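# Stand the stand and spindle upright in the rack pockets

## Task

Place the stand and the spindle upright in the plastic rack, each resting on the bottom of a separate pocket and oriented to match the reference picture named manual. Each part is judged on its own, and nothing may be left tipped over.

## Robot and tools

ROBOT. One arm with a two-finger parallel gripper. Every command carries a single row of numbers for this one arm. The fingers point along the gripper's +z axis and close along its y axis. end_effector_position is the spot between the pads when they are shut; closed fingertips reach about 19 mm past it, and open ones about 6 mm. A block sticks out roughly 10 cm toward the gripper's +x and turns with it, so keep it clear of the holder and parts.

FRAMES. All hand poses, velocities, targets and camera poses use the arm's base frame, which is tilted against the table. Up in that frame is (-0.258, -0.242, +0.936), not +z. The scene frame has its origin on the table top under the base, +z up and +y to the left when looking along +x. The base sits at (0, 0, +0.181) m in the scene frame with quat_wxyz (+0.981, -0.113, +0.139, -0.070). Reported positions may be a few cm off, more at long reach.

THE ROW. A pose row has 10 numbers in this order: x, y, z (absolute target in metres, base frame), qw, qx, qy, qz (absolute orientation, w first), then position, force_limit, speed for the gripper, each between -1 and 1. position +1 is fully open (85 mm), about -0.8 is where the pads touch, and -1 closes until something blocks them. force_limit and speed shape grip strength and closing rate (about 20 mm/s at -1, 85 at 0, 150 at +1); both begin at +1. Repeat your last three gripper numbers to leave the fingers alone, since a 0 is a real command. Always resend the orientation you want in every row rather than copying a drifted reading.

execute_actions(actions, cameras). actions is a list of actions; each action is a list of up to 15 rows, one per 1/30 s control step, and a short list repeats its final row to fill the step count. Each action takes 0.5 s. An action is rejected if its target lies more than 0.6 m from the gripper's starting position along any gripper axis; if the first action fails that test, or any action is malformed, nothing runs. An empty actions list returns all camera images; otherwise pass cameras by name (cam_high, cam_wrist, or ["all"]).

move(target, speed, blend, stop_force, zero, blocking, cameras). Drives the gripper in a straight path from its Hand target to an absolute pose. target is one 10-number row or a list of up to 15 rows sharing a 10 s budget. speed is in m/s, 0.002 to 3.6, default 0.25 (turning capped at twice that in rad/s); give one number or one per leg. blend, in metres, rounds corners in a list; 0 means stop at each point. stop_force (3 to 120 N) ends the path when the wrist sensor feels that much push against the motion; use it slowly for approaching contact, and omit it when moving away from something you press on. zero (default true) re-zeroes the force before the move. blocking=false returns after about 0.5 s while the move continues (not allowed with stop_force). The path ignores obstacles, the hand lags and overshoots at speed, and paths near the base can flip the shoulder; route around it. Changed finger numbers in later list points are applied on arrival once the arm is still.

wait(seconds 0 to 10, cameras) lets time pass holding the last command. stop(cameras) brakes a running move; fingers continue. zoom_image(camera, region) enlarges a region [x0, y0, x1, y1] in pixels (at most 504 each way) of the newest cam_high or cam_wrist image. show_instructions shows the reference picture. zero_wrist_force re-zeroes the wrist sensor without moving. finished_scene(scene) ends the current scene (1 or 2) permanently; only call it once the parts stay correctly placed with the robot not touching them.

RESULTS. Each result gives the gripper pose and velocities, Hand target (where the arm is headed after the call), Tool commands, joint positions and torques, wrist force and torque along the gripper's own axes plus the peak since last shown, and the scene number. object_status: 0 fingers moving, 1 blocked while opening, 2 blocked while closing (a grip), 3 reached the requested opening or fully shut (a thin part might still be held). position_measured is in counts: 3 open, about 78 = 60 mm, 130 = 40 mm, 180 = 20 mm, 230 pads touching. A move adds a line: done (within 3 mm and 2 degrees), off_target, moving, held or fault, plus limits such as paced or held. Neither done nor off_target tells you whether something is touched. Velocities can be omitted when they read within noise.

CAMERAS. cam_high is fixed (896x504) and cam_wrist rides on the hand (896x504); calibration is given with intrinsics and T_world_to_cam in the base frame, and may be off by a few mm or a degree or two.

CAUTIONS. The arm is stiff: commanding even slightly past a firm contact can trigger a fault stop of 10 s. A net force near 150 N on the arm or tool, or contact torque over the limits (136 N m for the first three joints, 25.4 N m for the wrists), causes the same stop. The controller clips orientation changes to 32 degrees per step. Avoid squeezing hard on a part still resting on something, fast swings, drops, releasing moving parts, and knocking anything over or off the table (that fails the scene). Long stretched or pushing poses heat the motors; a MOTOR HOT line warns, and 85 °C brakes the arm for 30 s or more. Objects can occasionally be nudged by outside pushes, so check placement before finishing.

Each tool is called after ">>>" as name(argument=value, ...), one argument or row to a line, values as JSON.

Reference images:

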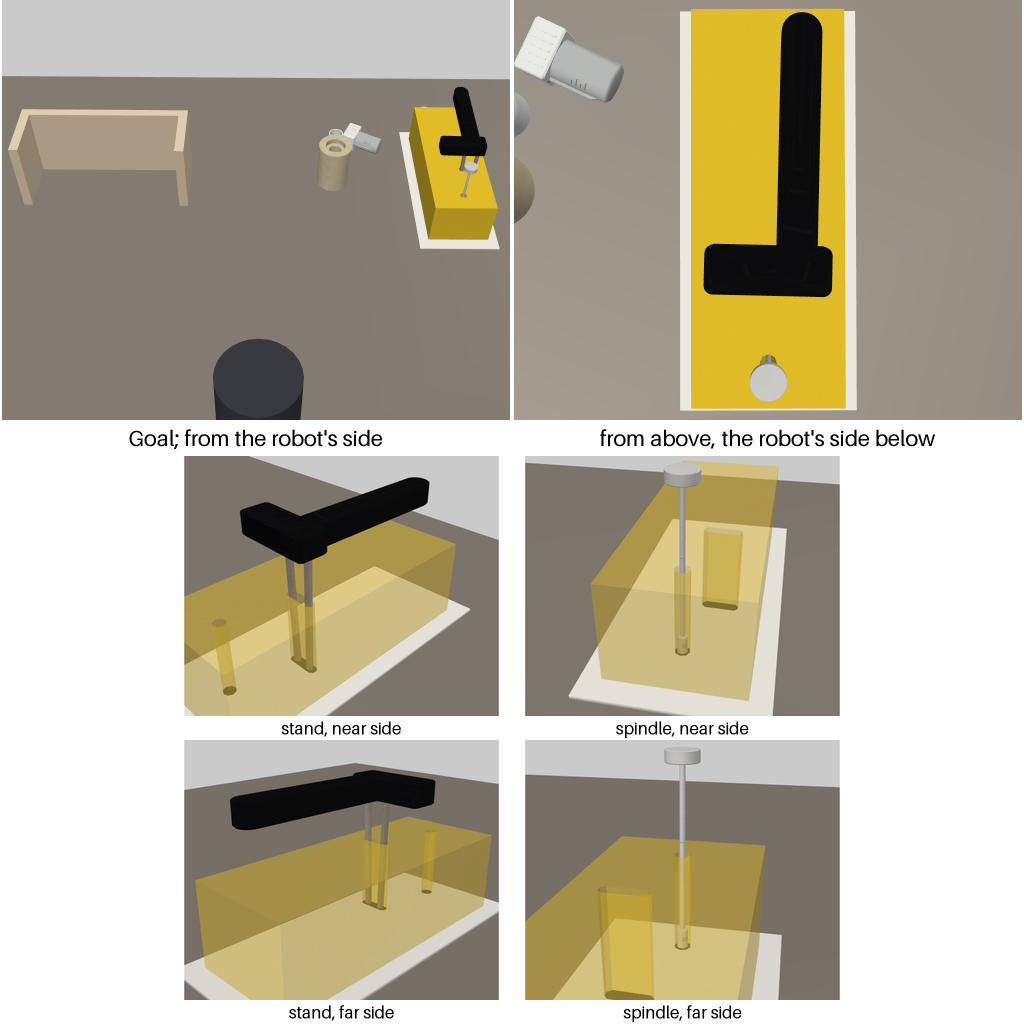

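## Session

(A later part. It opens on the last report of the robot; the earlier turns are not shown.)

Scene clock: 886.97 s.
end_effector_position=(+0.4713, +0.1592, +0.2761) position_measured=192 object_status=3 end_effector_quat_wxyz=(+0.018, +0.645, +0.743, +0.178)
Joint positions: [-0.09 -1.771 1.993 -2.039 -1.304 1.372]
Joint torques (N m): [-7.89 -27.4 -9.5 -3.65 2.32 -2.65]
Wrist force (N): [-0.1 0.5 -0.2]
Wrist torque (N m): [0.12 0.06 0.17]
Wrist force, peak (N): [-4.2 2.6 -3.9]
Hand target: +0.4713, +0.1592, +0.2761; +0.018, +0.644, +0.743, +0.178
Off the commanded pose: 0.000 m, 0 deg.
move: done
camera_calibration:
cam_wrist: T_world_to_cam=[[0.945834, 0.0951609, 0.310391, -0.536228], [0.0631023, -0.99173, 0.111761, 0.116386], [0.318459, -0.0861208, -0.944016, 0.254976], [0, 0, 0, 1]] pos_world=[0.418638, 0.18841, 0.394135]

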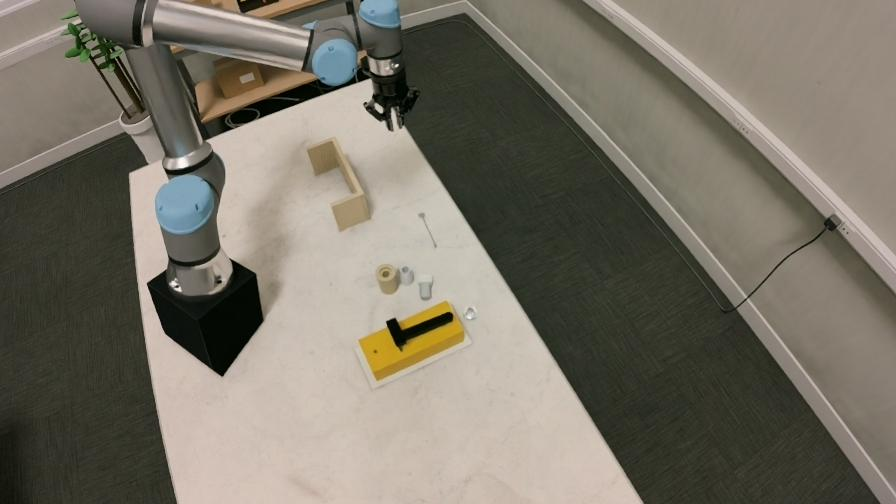

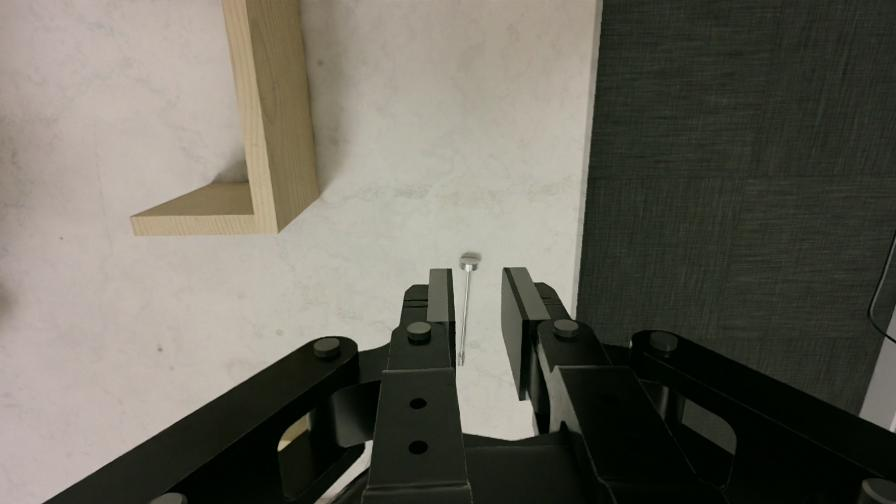

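>>> move(
  target=[
    [0.5429,0.1259,0.0912,0.1706,0.6863,0.7059,0.0307,-0.27,-0.4,0],
  ],
  speed=0.3,
  cameras=["cam_wrist"],
)

>>> zoom_image(
  camera="cam_wrist",
  region=[340, 100, 640, 350],
)

Scene clock: 916.50 s.
end_effector_position=(+0.5428, +0.1259, +0.0913) position_measured=163 object_status=3 end_effector_quat_wxyz=(+0.171, +0.687, +0.706, +0.031)
Joint positions: [0.087 -1.327 2.084 -2.603 -1.787 1.6]
Joint torques (N m): [4.07 -26.82 -26.77 -3.65 -4.03 2.55]
Wrist force (N): [-0.3 1.3 -0.4]
Wrist torque (N m): [0.22 0.12 0.05]
Wrist force, peak (N): [0.2 0.6 -1.6]
Hand target: +0.5429, +0.1259, +0.0912; +0.171, +0.687, +0.706, +0.031
Off the commanded pose: 0.000 m, 0 deg.
move: done
camera_calibration:
cam_wrist: T_world_to_cam=[[0.951849, 0.0555141, 0.301499, -0.540845], [-0.105442, -0.864183, 0.492006, 0.140215], [0.287864, -0.500106, -0.816718, 0.111886], [0, 0, 0, 1]] pos_world=[0.49738, 0.207151, 0.185457]
Images, in order (width x height): cam_wrist 896x504.

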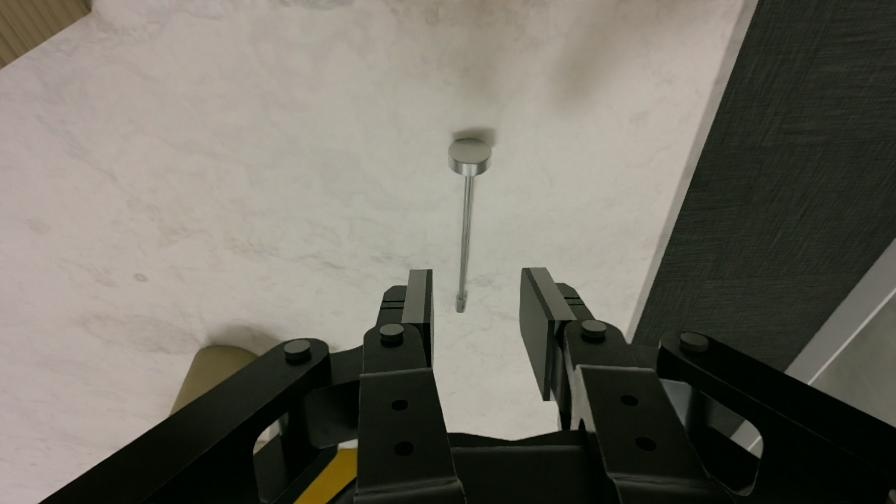

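Scaled by 1.680 from the camera's 896x504 image, which has a finer 1280x720 frame.

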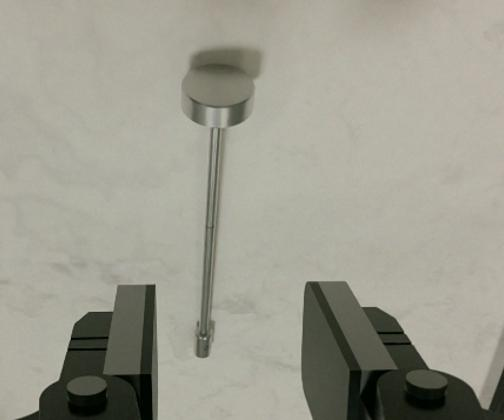

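>>> move(
  target=[
    [0.5656,0.1122,0.0153,0.1706,0.6863,0.7059,0.0307,-0.27,-0.4,0],
    [0.5656,0.1122,0.0153,0.1706,0.6863,0.7059,0.0307,-1,-0.4,-1],
  ],
  speed=0.12,
  cameras=["cam_wrist"],
)

>>> zoom_image(
  camera="cam_wrist",
  region=[360, 150, 620, 400],
)

Scene clock: 929.80 s.
end_effector_position=(+0.5656, +0.1122, +0.0153) position_measured=226 object_status=0 end_effector_quat_wxyz=(+0.171, +0.687, +0.706, +0.031)
Joint positions: [0.056 -1.139 2.091 -2.804 -1.779 1.569]
Joint torques (N m): [-10.69 -28.84 -22.07 -3.26 1.12 -2.29]
Wrist force (N): [-0.8 1.0 -1.4]
Wrist torque (N m): [0.16 0.16 0.16]
Wrist force, peak (N): [-0.8 1.0 -1.4]
Hand target: +0.5656, +0.1122, +0.0153; +0.171, +0.687, +0.706, +0.031
Off the commanded pose: 0.000 m, 0 deg.
move: done
camera_calibration:
cam_wrist: T_world_to_cam=[[0.951837, 0.0554729, 0.301544, -0.538768], [-0.105563, -0.864075, 0.49217, 0.168186], [0.287859, -0.500298, -0.816602, 0.0364566], [0, 0, 0, 1]] pos_world=[0.520079, 0.193451, 0.109457]
Images, in order (width x height): cam_wrist 896x504.

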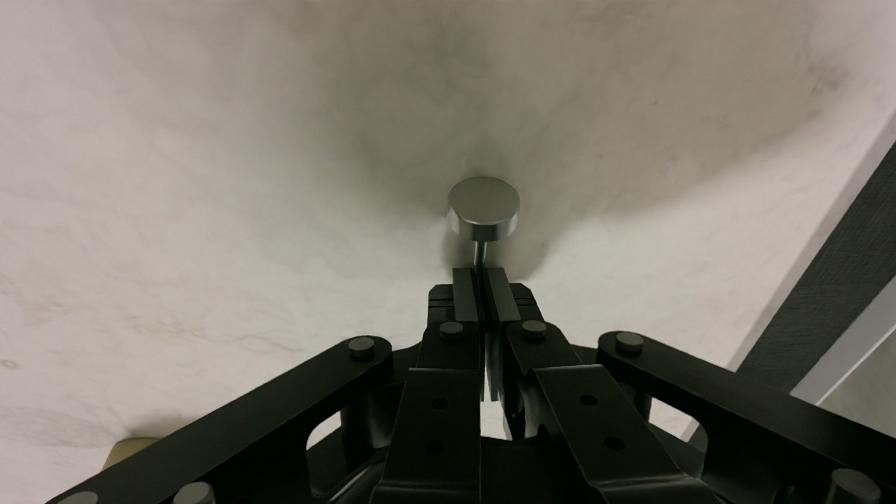

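Scaled by 1.938 from the camera's 896x504 image, which has a finer 1280x720 frame.

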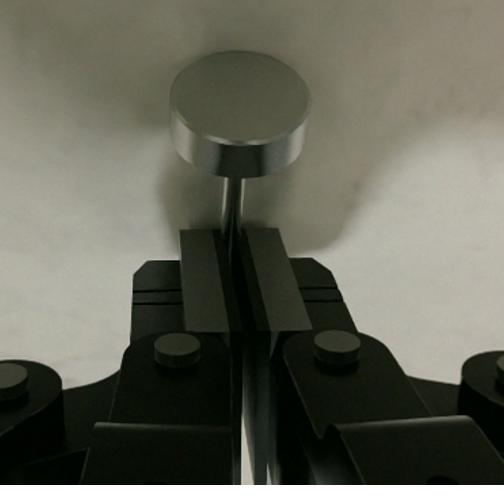

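>>> move(
  target=[
    [0.5201,0.0695,0.1810,0.1706,0.6863,0.7059,0.0307,-1,-0.4,-1],
    [0.3956,-0.0761,0.2481,-0.0358,0.0614,0.9540,-0.2912,-1,-0.4,-1],
    [0.3089,-0.2163,0.1028,-0.2207,-0.6003,0.6309,-0.4387,-1,-0.4,-1],
    [0.3330,-0.2263,0.0267,-0.2207,-0.6003,0.6309,-0.4387,-1,-0.4,-1],
  ],
  speed=[0.2,0.5,0.5,0.2],
  blend=[0.01,0.03,0.02,0],
  cameras=["all"],
)

>>> zoom_image(
  camera="cam_high",
  region=[340, 290, 430, 380],
)

>>> zoom_image(
  camera="cam_wrist",
  region=[360, 150, 620, 400],
)

Scene clock: 953.43 s.
end_effector_position=(+0.3561, -0.1327, +0.1887) position_measured=226 object_status=2 end_effector_quat_wxyz=(-0.153, -0.208, +0.889, -0.379)
Joint positions: [-0.203 -1.692 2.318 -2.254 -2.411 -0.688]
Joint torques (N m): [5.09 -12.16 -29.61 -0.77 0.32 2.47]
Wrist force (N): [0.5 -0.8 0.7]
Wrist torque (N m): [-0.29 -0.30 -0.11]
Wrist force, peak (N): [1.2 3.3 4.3]
Hand target: +0.3561, -0.1327, +0.1887; -0.153, -0.208, +0.889, -0.379
Off the commanded pose: 0.189 m, 55 deg.
move: held (a check stopped the path); path passed 2 of 4 targets; limits=held
pose unreachable: on one or more control steps of this call, first in action 0 (counted from 0), an arm could not follow its commanded pose, so it was not sent that pose on those steps. It may still have moved: this result reports where it is.
cause: moving toward the commanded pose would bring two parts of the arm too close to each other (its gripper and another part of the arm, with joints 4 (wrist 1) to 6 (wrist 3) between them, 8 mm apart when it was first held).
camera_calibration:
cam_wrist: T_world_to_cam=[[-0.478431, 0.645403, -0.595448, 0.378817], [0.862254, 0.473618, -0.179453, -0.1913], [0.166195, -0.599284, -0.783095, 0.139773], [0, 0, 0, 1]] pos_world=[0.322958, -0.070123, 0.300692]

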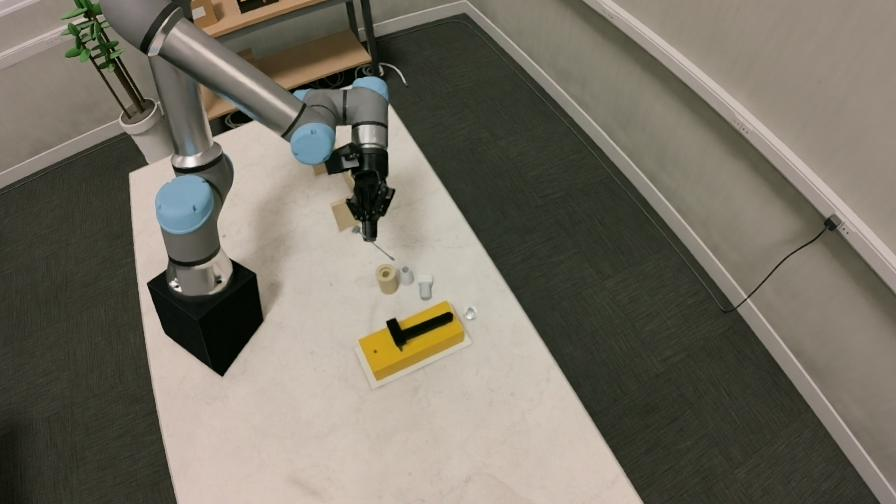

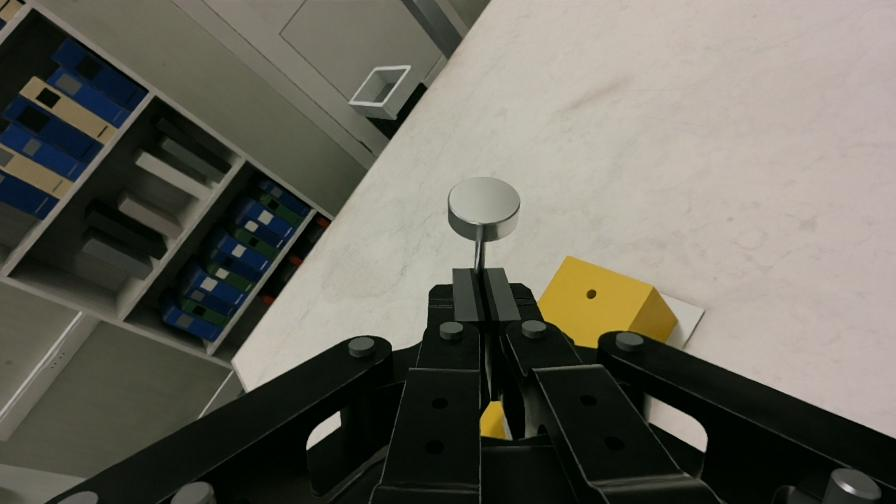

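Scaled by 5.600 from the camera's 896x504 image, which has a finer 1280x720 frame.

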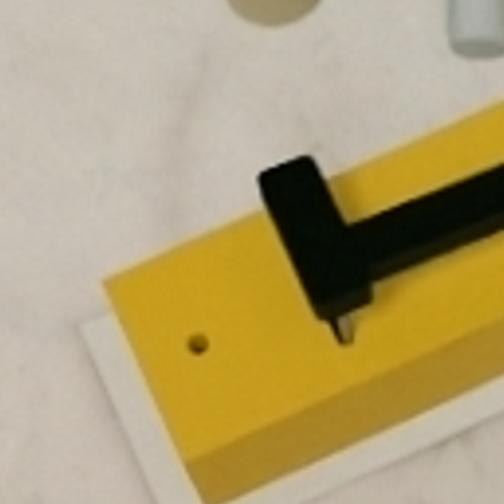

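Scaled by 1.938 from the camera's 896x504 image, which has a finer 1280x720 frame.

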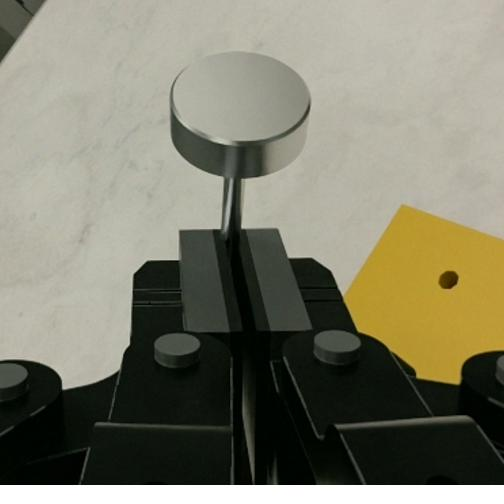

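>>> move(
  target=[
    [0.3463,-0.1940,0.1508,-0.0820,-0.6796,0.6634,-0.3014,-1,-0.4,-1],
    [0.3195,-0.2250,0.1034,-0.2207,-0.6003,0.6309,-0.4387,-1,-0.4,-1],
  ],
  speed=[0.25,0.25],
  blend=[0.01,0],
  cameras=["cam_high"],
)

Scene clock: 973.47 s.
end_effector_position=(+0.3195, -0.2250, +0.1034) position_measured=226 object_status=2 end_effector_quat_wxyz=(+0.221, +0.600, -0.631, +0.439)
Joint positions: [-0.604 -1.144 2.761 -4.101 -2.133 -2.407]
Joint torques (N m): [-3.21 -12.9 -10.2 -3.96 -4.23 -2.43]
Wrist force (N): [0.8 0.0 -0.1]
Wrist torque (N m): [0.02 -0.40 0.12]
Wrist force, peak (N): [0.6 -0.9 0.8]
Hand target: +0.3195, -0.2250, +0.1034; +0.221, +0.600, -0.631, +0.439
Off the commanded pose: 0.000 m, 0 deg.
move: done
Images, in order (width x height): cam_high 896x504.

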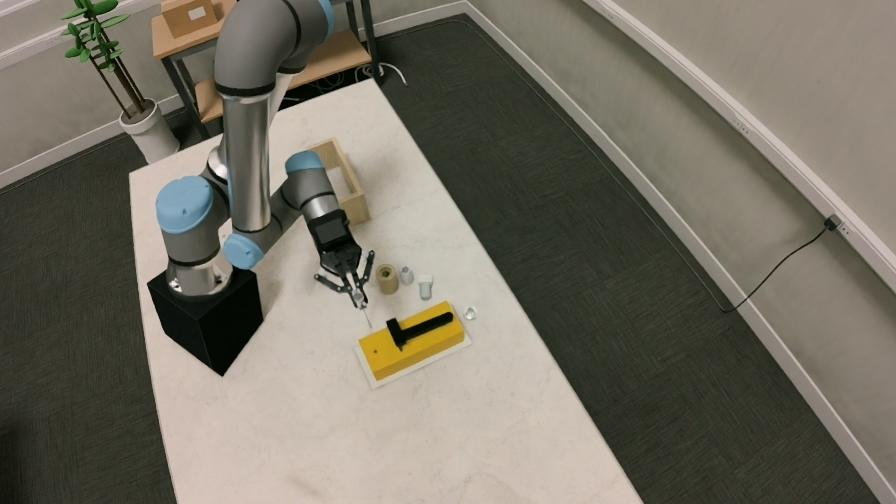

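>>> move(
  target=[
    [0.3330,-0.2263,0.0267,-0.2207,-0.6003,0.6309,-0.4387,-1,-0.4,-1],
  ],
  speed=0.15,
  cameras=["all"],
)

>>> zoom_image(
  camera="cam_high",
  region=[350, 310, 400, 370],
)

>>> zoom_image(
  camera="cam_wrist",
  region=[400, 150, 600, 450],
)

Scene clock: 980.30 s.
end_effector_position=(+0.3330, -0.2263, +0.0267) position_measured=226 object_status=2 end_effector_quat_wxyz=(+0.221, +0.600, -0.631, +0.439)
Joint positions: [-0.576 -0.732 2.678 -4.418 -2.155 -2.386]
Joint torques (N m): [-14.1 -16.23 -6.17 -4.3 1.02 -2.45]
Wrist force (N): [1.1 0.0 0.2]
Wrist torque (N m): [0.01 -0.45 0.11]
Wrist force, peak (N): [1.7 0.1 -0.6]
Hand target: +0.3330, -0.2263, +0.0267; +0.221, +0.600, -0.631, +0.439
Off the commanded pose: 0.000 m, 0 deg.
move: done
camera_calibration:
cam_wrist: T_world_to_cam=[[-0.956461, -0.0833063, -0.279717, 0.317487], [0.102031, 0.802487, -0.587882, 0.182405], [0.273444, -0.590826, -0.759048, -0.0738089], [0, 0, 0, 1]] pos_world=[0.305236, -0.163537, 0.140015]

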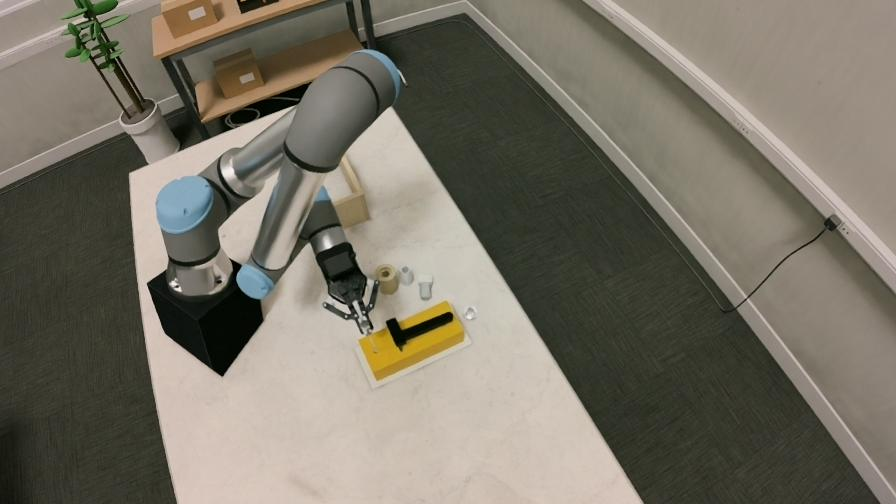

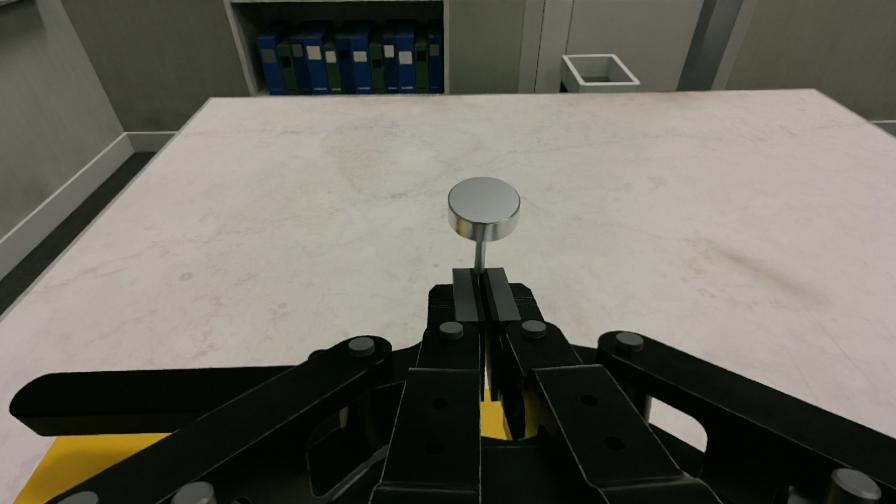

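Scaled by 8.400 from the camera's 896x504 image, which has a finer 1280x720 frame.

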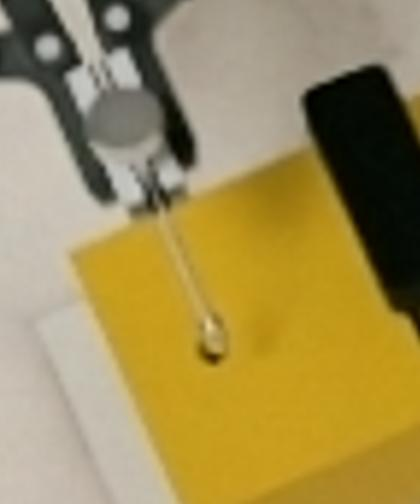

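Scaled by 1.680 from the camera's 896x504 image, which has a finer 1280x720 frame.

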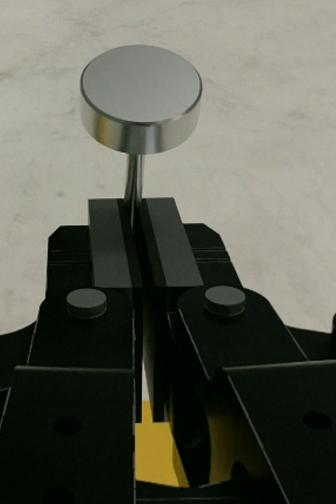

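>>> move(
  target=[
    [0.3317,-0.2270,0.0294,-0.1710,-0.6323,0.6461,-0.3908,-1,-0.4,-1],
  ],
  speed=0.15,
  cameras=["cam_high"],
)

>>> zoom_image(
  camera="cam_high",
  region=[350, 310, 400, 370],
)

Scene clock: 998.27 s.
end_effector_position=(+0.3317, -0.2270, +0.0294) position_measured=226 object_status=2 end_effector_quat_wxyz=(+0.171, +0.633, -0.646, +0.391)
Joint positions: [-0.685 -0.918 2.742 -4.205 -1.967 -2.406]
Joint torques (N m): [-13.42 -28.34 15.87 -2.01 0.85 -2.42]
Wrist force (N): [0.5 0.4 0.1]
Wrist torque (N m): [0.09 -0.30 0.13]
Wrist force, peak (N): [1.3 0.4 0.1]
Hand target: +0.3317, -0.2270, +0.0294; +0.171, +0.633, -0.646, +0.391
Off the commanded pose: 0.000 m, 0 deg.
move: done
Images, in order (width x height): cam_high 896x504.

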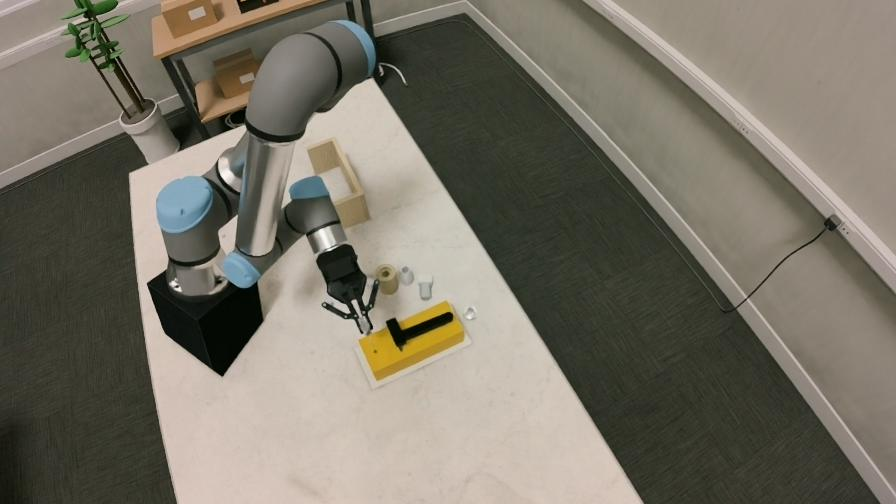

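Scaled by 8.400 from the camera's 896x504 image, which has a finer 1280x720 frame.

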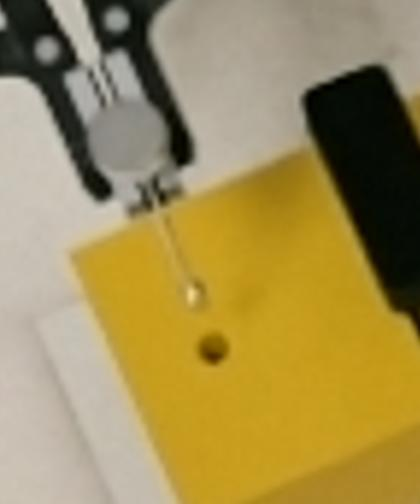

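>>> move(
  target=[
    [0.3404,-0.2179,-0.0065,-0.1710,-0.6323,0.6461,-0.3908,-1,-0.4,-1],
  ],
  speed=0.02,
  stop_force=3,
  cameras=["cam_high"],
)

>>> zoom_image(
  camera="cam_high",
  region=[350, 310, 400, 370],
)

Scene clock: 1008.80 s.
end_effector_position=(+0.3396, -0.2187, -0.0032) position_measured=226 object_status=2 end_effector_quat_wxyz=(+0.171, +0.633, -0.646, +0.391)
Joint positions: [-0.636 -0.758 2.699 -4.308 -2.002 -2.369]
Joint torques (N m): [-14.54 -31.23 16.79 -1.82 0.82 -2.36]
Wrist force (N): [1.0 0.1 0.1]
Wrist torque (N m): [0.06 -0.37 0.12]
Wrist force, peak (N): [18.1 0.5 -8.3]
Hand target: +0.3396, -0.2187, -0.0032; +0.171, +0.633, -0.646, +0.391
Off the commanded pose: 0.003 m, 0 deg.
move: contact
Images, in order (width x height): cam_high 896x504.

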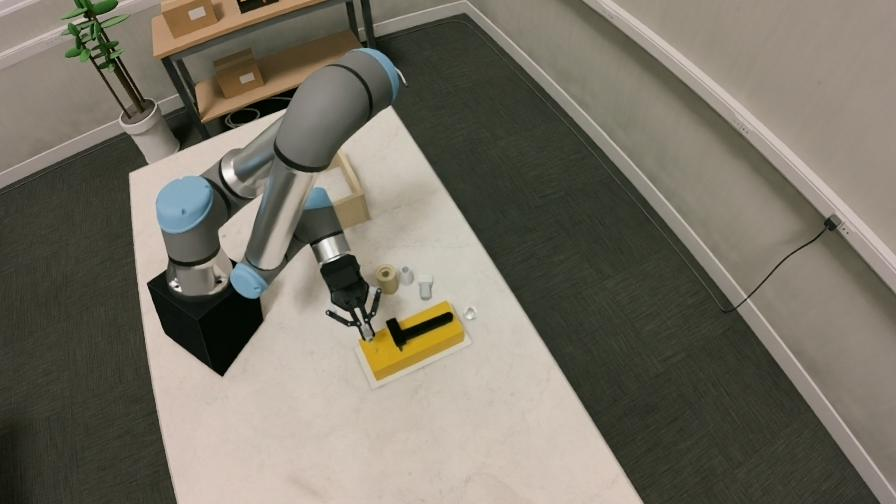

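Scaled by 8.400 from the camera's 896x504 image, which has a finer 1280x720 frame.

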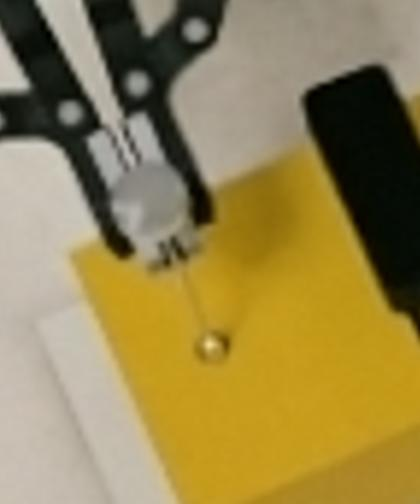

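>>> move(
  target=[
    [0.3395,-0.2200,-0.0025,-0.1710,-0.6323,0.6461,-0.3908,-1,-0.4,-1],
  ],
  speed=0.05,
)

>>> move(
  target=[
    [0.3471,-0.2129,-0.0301,-0.1710,-0.6323,0.6461,-0.3908,-1,-0.4,-1],
  ],
  speed=0.015,
  stop_force=3,
  cameras=["cam_high"],
)

>>> zoom_image(
  camera="cam_high",
  region=[360, 330, 390, 360],
)

Scene clock: 1017.23 s.
end_effector_position=(+0.3395, -0.2199, -0.0025) position_measured=226 object_status=2 end_effector_quat_wxyz=(+0.171, +0.633, -0.646, +0.391)
Joint positions: [-0.641 -0.761 2.699 -4.307 -1.999 -2.372]
Joint torques (N m): [-16.16 -31.69 16.39 -1.92 1 -2.4]
Wrist force (N): [0.8 0.2 0.0]
Wrist torque (N m): [0.05 -0.36 0.12]
Wrist force, peak (N): [1.2 0.2 0.2]
Hand target: +0.3395, -0.2200, -0.0025; +0.171, +0.633, -0.646, +0.391
Off the commanded pose: 0.000 m, 0 deg.
move: done

Scene clock: 1018.43 s.
end_effector_position=(+0.3397, -0.2197, -0.0035) position_measured=226 object_status=2 end_effector_quat_wxyz=(+0.171, +0.633, -0.646, +0.391)
Joint positions: [-0.64 -0.757 2.698 -4.309 -2 -2.372]
Joint torques (N m): [-14.86 -30.77 18.19 -1.39 1.09 -2.52]
Wrist force (N): [2.0 0.0 -0.5]
Wrist torque (N m): [0.06 -0.39 0.12]
Wrist force, peak (N): [11.8 0.5 -5.5]
Hand target: +0.3397, -0.2197, -0.0035; +0.171, +0.633, -0.646, +0.391
Off the commanded pose: 0.028 m, 0 deg.
move: contact
Images, in order (width x height): cam_high 896x504.

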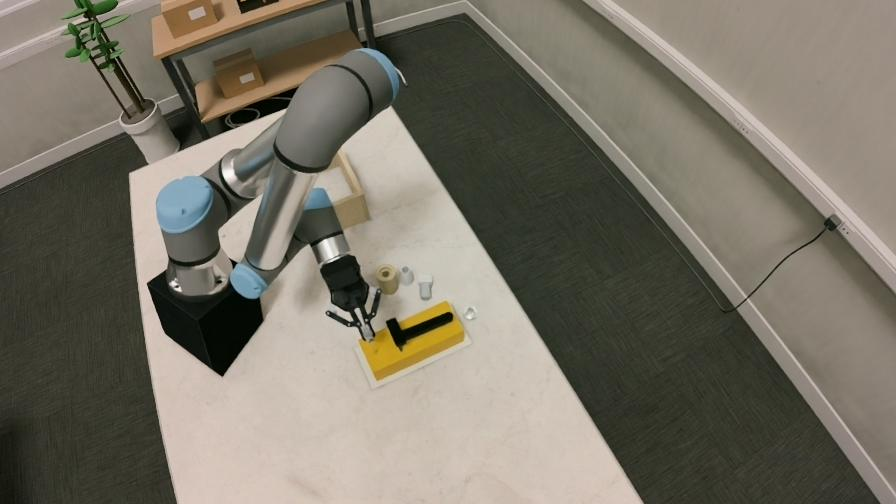

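Scaled by 16.800 from the camera's 896x504 image, which has a finer 1280x720 frame.

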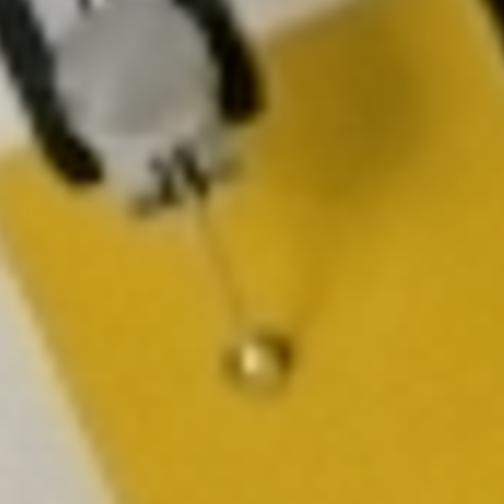

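>>> move(
  target=[
    [0.3389,-0.2189,0.0004,-0.1710,-0.6323,0.6461,-0.3908,-1,-0.4,-1],
  ],
  speed=0.05,
)

>>> move(
  target=[
    [0.3479,-0.2105,-0.0324,-0.1710,-0.6323,0.6461,-0.3908,-1,-0.4,-1],
  ],
  speed=0.015,
  stop_force=3,
  cameras=["cam_high"],
)

>>> zoom_image(
  camera="cam_high",
  region=[360, 330, 390, 360],
)

Scene clock: 1039.07 s.
end_effector_position=(+0.3389, -0.2189, +0.0003) position_measured=226 object_status=2 end_effector_quat_wxyz=(+0.171, +0.633, -0.646, +0.391)
Joint positions: [-0.639 -0.774 2.704 -4.298 -2 -2.371]
Joint torques (N m): [-1.78 -31.2 16.04 -1.66 -4.49 2.34]
Wrist force (N): [1.0 0.0 0.0]
Wrist torque (N m): [0.04 -0.39 0.03]
Wrist force, peak (N): [2.2 0.2 -0.5]
Hand target: +0.3389, -0.2189, +0.0004; +0.171, +0.633, -0.646, +0.391
Off the commanded pose: 0.000 m, 0 deg.
move: done

Scene clock: 1042.43 s.
end_effector_position=(+0.3479, -0.2105, -0.0324) position_measured=226 object_status=2 end_effector_quat_wxyz=(+0.171, +0.633, -0.646, +0.391)
Joint positions: [-0.588 -0.638 2.65 -4.362 -2.036 -2.332]
Joint torques (N m): [-3.06 -19.78 -6.45 -4.46 -4.49 2.48]
Wrist force (N): [0.8 0.3 0.0]
Wrist torque (N m): [0.06 -0.39 0.02]
Wrist force, peak (N): [1.0 0.5 0.3]
Hand target: +0.3479, -0.2105, -0.0324; +0.171, +0.633, -0.646, +0.391
Off the commanded pose: 0.000 m, 0 deg.
move: done
Images, in order (width x height): cam_high 896x504.

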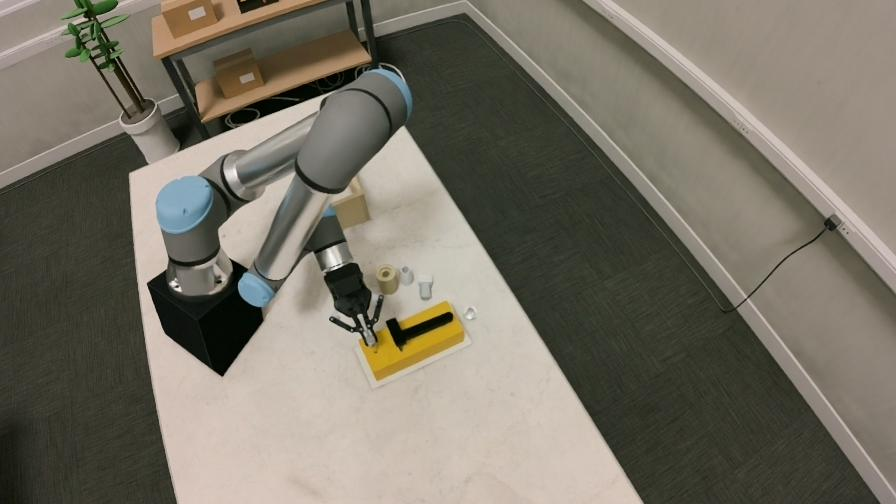

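Scaled by 16.800 from the camera's 896x504 image, which has a finer 1280x720 frame.

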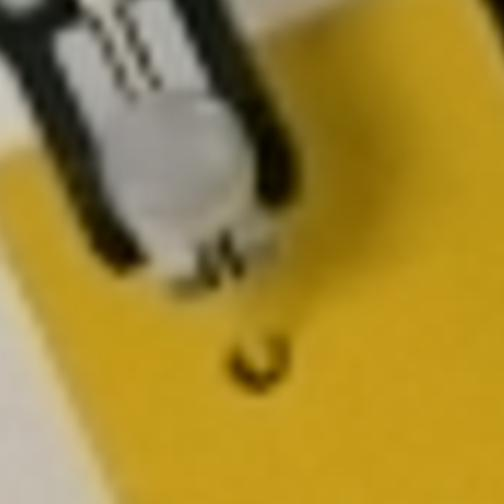

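>>> move(
  target=[
    [0.3551,-0.2037,-0.0586,-0.1710,-0.6323,0.6461,-0.3908,-1,-0.4,-1],
  ],
  speed=0.015,
  stop_force=3,
  cameras=["all"],
)

>>> zoom_image(
  camera="cam_high",
  region=[350, 310, 400, 370],
)

Scene clock: 1050.27 s.
end_effector_position=(+0.3541, -0.2047, -0.0549) position_measured=226 object_status=2 end_effector_quat_wxyz=(+0.171, +0.633, -0.646, +0.391)
Joint positions: [-0.555 -0.557 2.608 -4.389 -2.059 -2.305]
Joint torques (N m): [-14.96 -33.2 20.26 -1.51 0.97 -2.45]
Wrist force (N): [2.9 -0.1 -0.9]
Wrist torque (N m): [0.03 -0.40 0.10]
Wrist force, peak (N): [6.3 0.2 -2.4]
Hand target: +0.3541, -0.2047, -0.0549; +0.171, +0.633, -0.646, +0.391
Off the commanded pose: 0.004 m, 0 deg.
move: contact
camera_calibration:
cam_wrist: T_world_to_cam=[[-0.957187, -0.084961, -0.276721, 0.316737], [0.0557923, 0.883885, -0.464364, 0.154681], [0.284043, -0.459922, -0.841303, -0.110236], [0, 0, 0, 1]] pos_world=[0.325858, -0.16051, 0.0667343]

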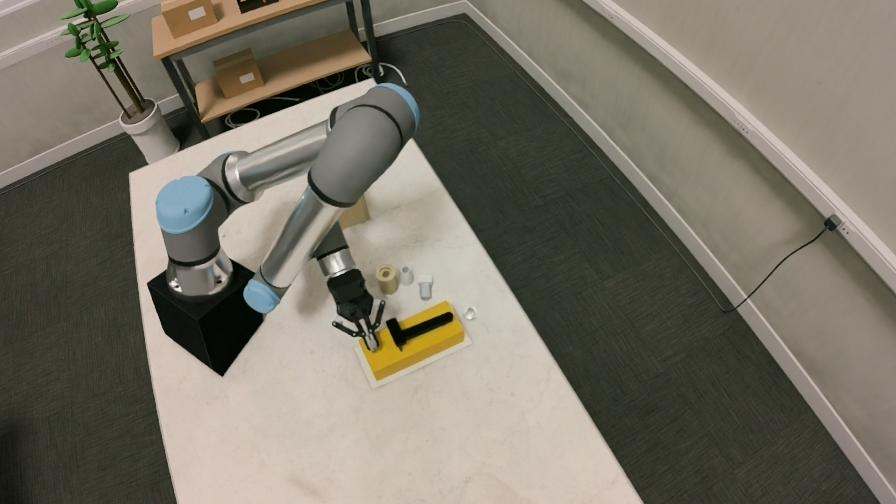

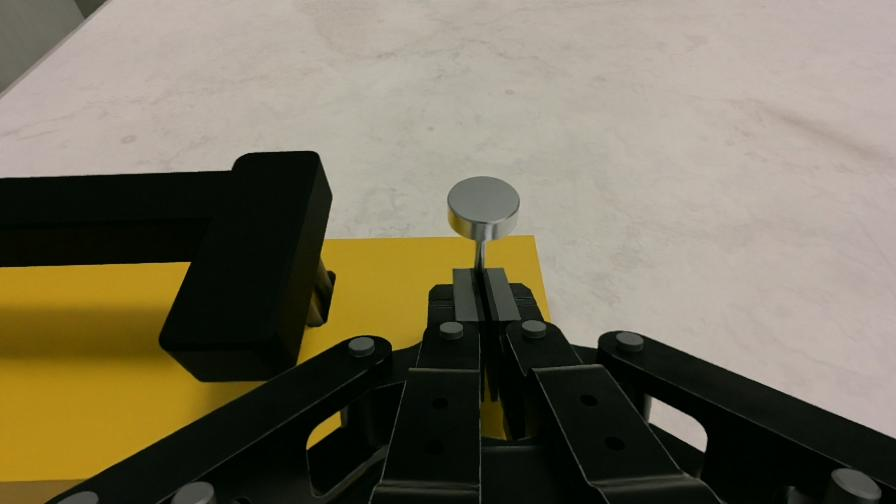

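Scaled by 8.400 from the camera's 896x504 image, which has a finer 1280x720 frame.

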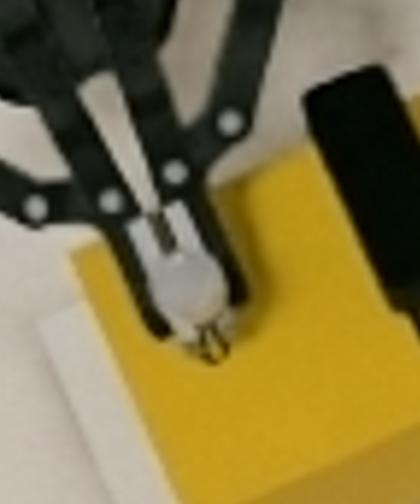

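>>> move(
  target=[
    [0.3541,-0.2047,-0.0549,-0.1710,-0.6323,0.6461,-0.3908,-0.5,-0.4,-1],
    [0.3465,-0.1613,-0.0458,-0.1710,-0.6323,0.6461,-0.3908,-0.5,-0.4,-1],
    [0.3088,-0.1377,0.0671,-0.0820,-0.6796,0.6634,-0.3014,-0.5,-0.4,-1],
  ],
  speed=[0.1,0.08,0.2],
  blend=[0,0,0],
  cameras=["all"],
)

>>> zoom_image(
  camera="cam_high",
  region=[350, 290, 430, 380],
)

Scene clock: 1066.17 s.
end_effector_position=(+0.3308, -0.1518, -0.0080) position_measured=192 object_status=3 end_effector_quat_wxyz=(+0.140, +0.650, -0.651, +0.367)
Joint positions: [-0.48 -0.797 2.777 -4.237 -2.036 -2.218]
Joint torques (N m): [-0.11 -16.73 -5.67 -4.54 -4.27 2.42]
Wrist force (N): [0.9 0.3 0.2]
Wrist torque (N m): [0.08 -0.32 0.03]
Wrist force, peak (N): [4.9 -3.0 -3.5]
Hand target: +0.3308, -0.1518, -0.0081; +0.140, +0.650, -0.651, +0.367
Off the commanded pose: 0.080 m, 11 deg.
move: held (a check stopped the path); path passed 2 of 3 targets; limits=held
pose unreachable: on one or more control steps of this call, first in action 0 (counted from 0), an arm could not follow its commanded pose, so it was not sent that pose on those steps. It may still have moved: this result reports where it is.
cause: moving toward the commanded pose would bring two parts of the arm too close to each other (joints 3 (elbow) and 4 (wrist 1) lie between them).
camera_calibration:
cam_wrist: T_world_to_cam=[[-0.95475, -0.0943315, -0.282053, 0.309613], [0.0249214, 0.919656, -0.391935, 0.147256], [0.296363, -0.381229, -0.87569, -0.0322389], [0, 0, 0, 1]] pos_world=[0.301488, -0.118509, 0.116811]

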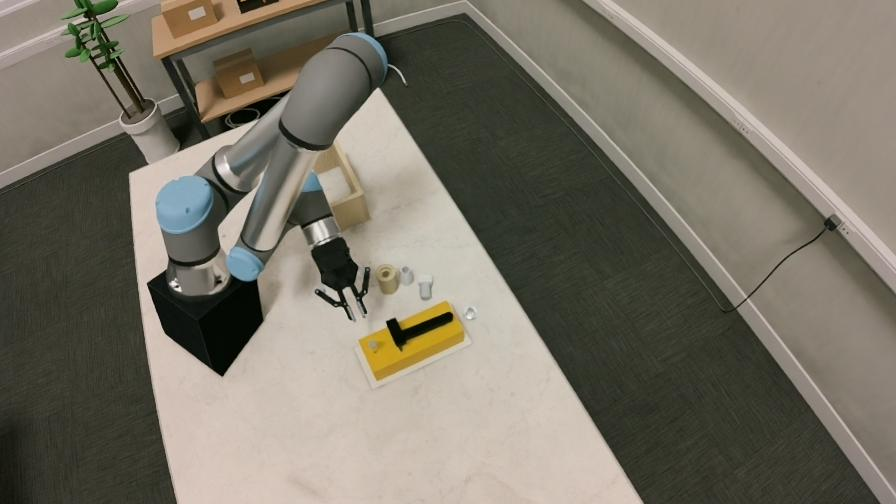

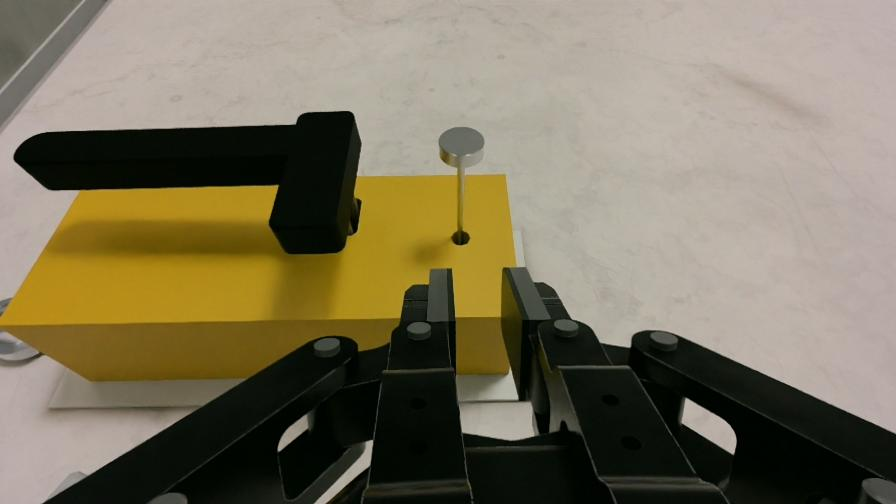

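Scaled by 5.600 from the camera's 896x504 image, which has a finer 1280x720 frame.

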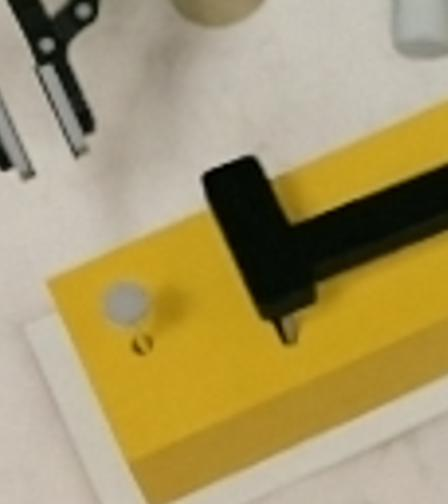

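>>> finished_scene(
  scene=1,
)

The scene is finished: the task was done.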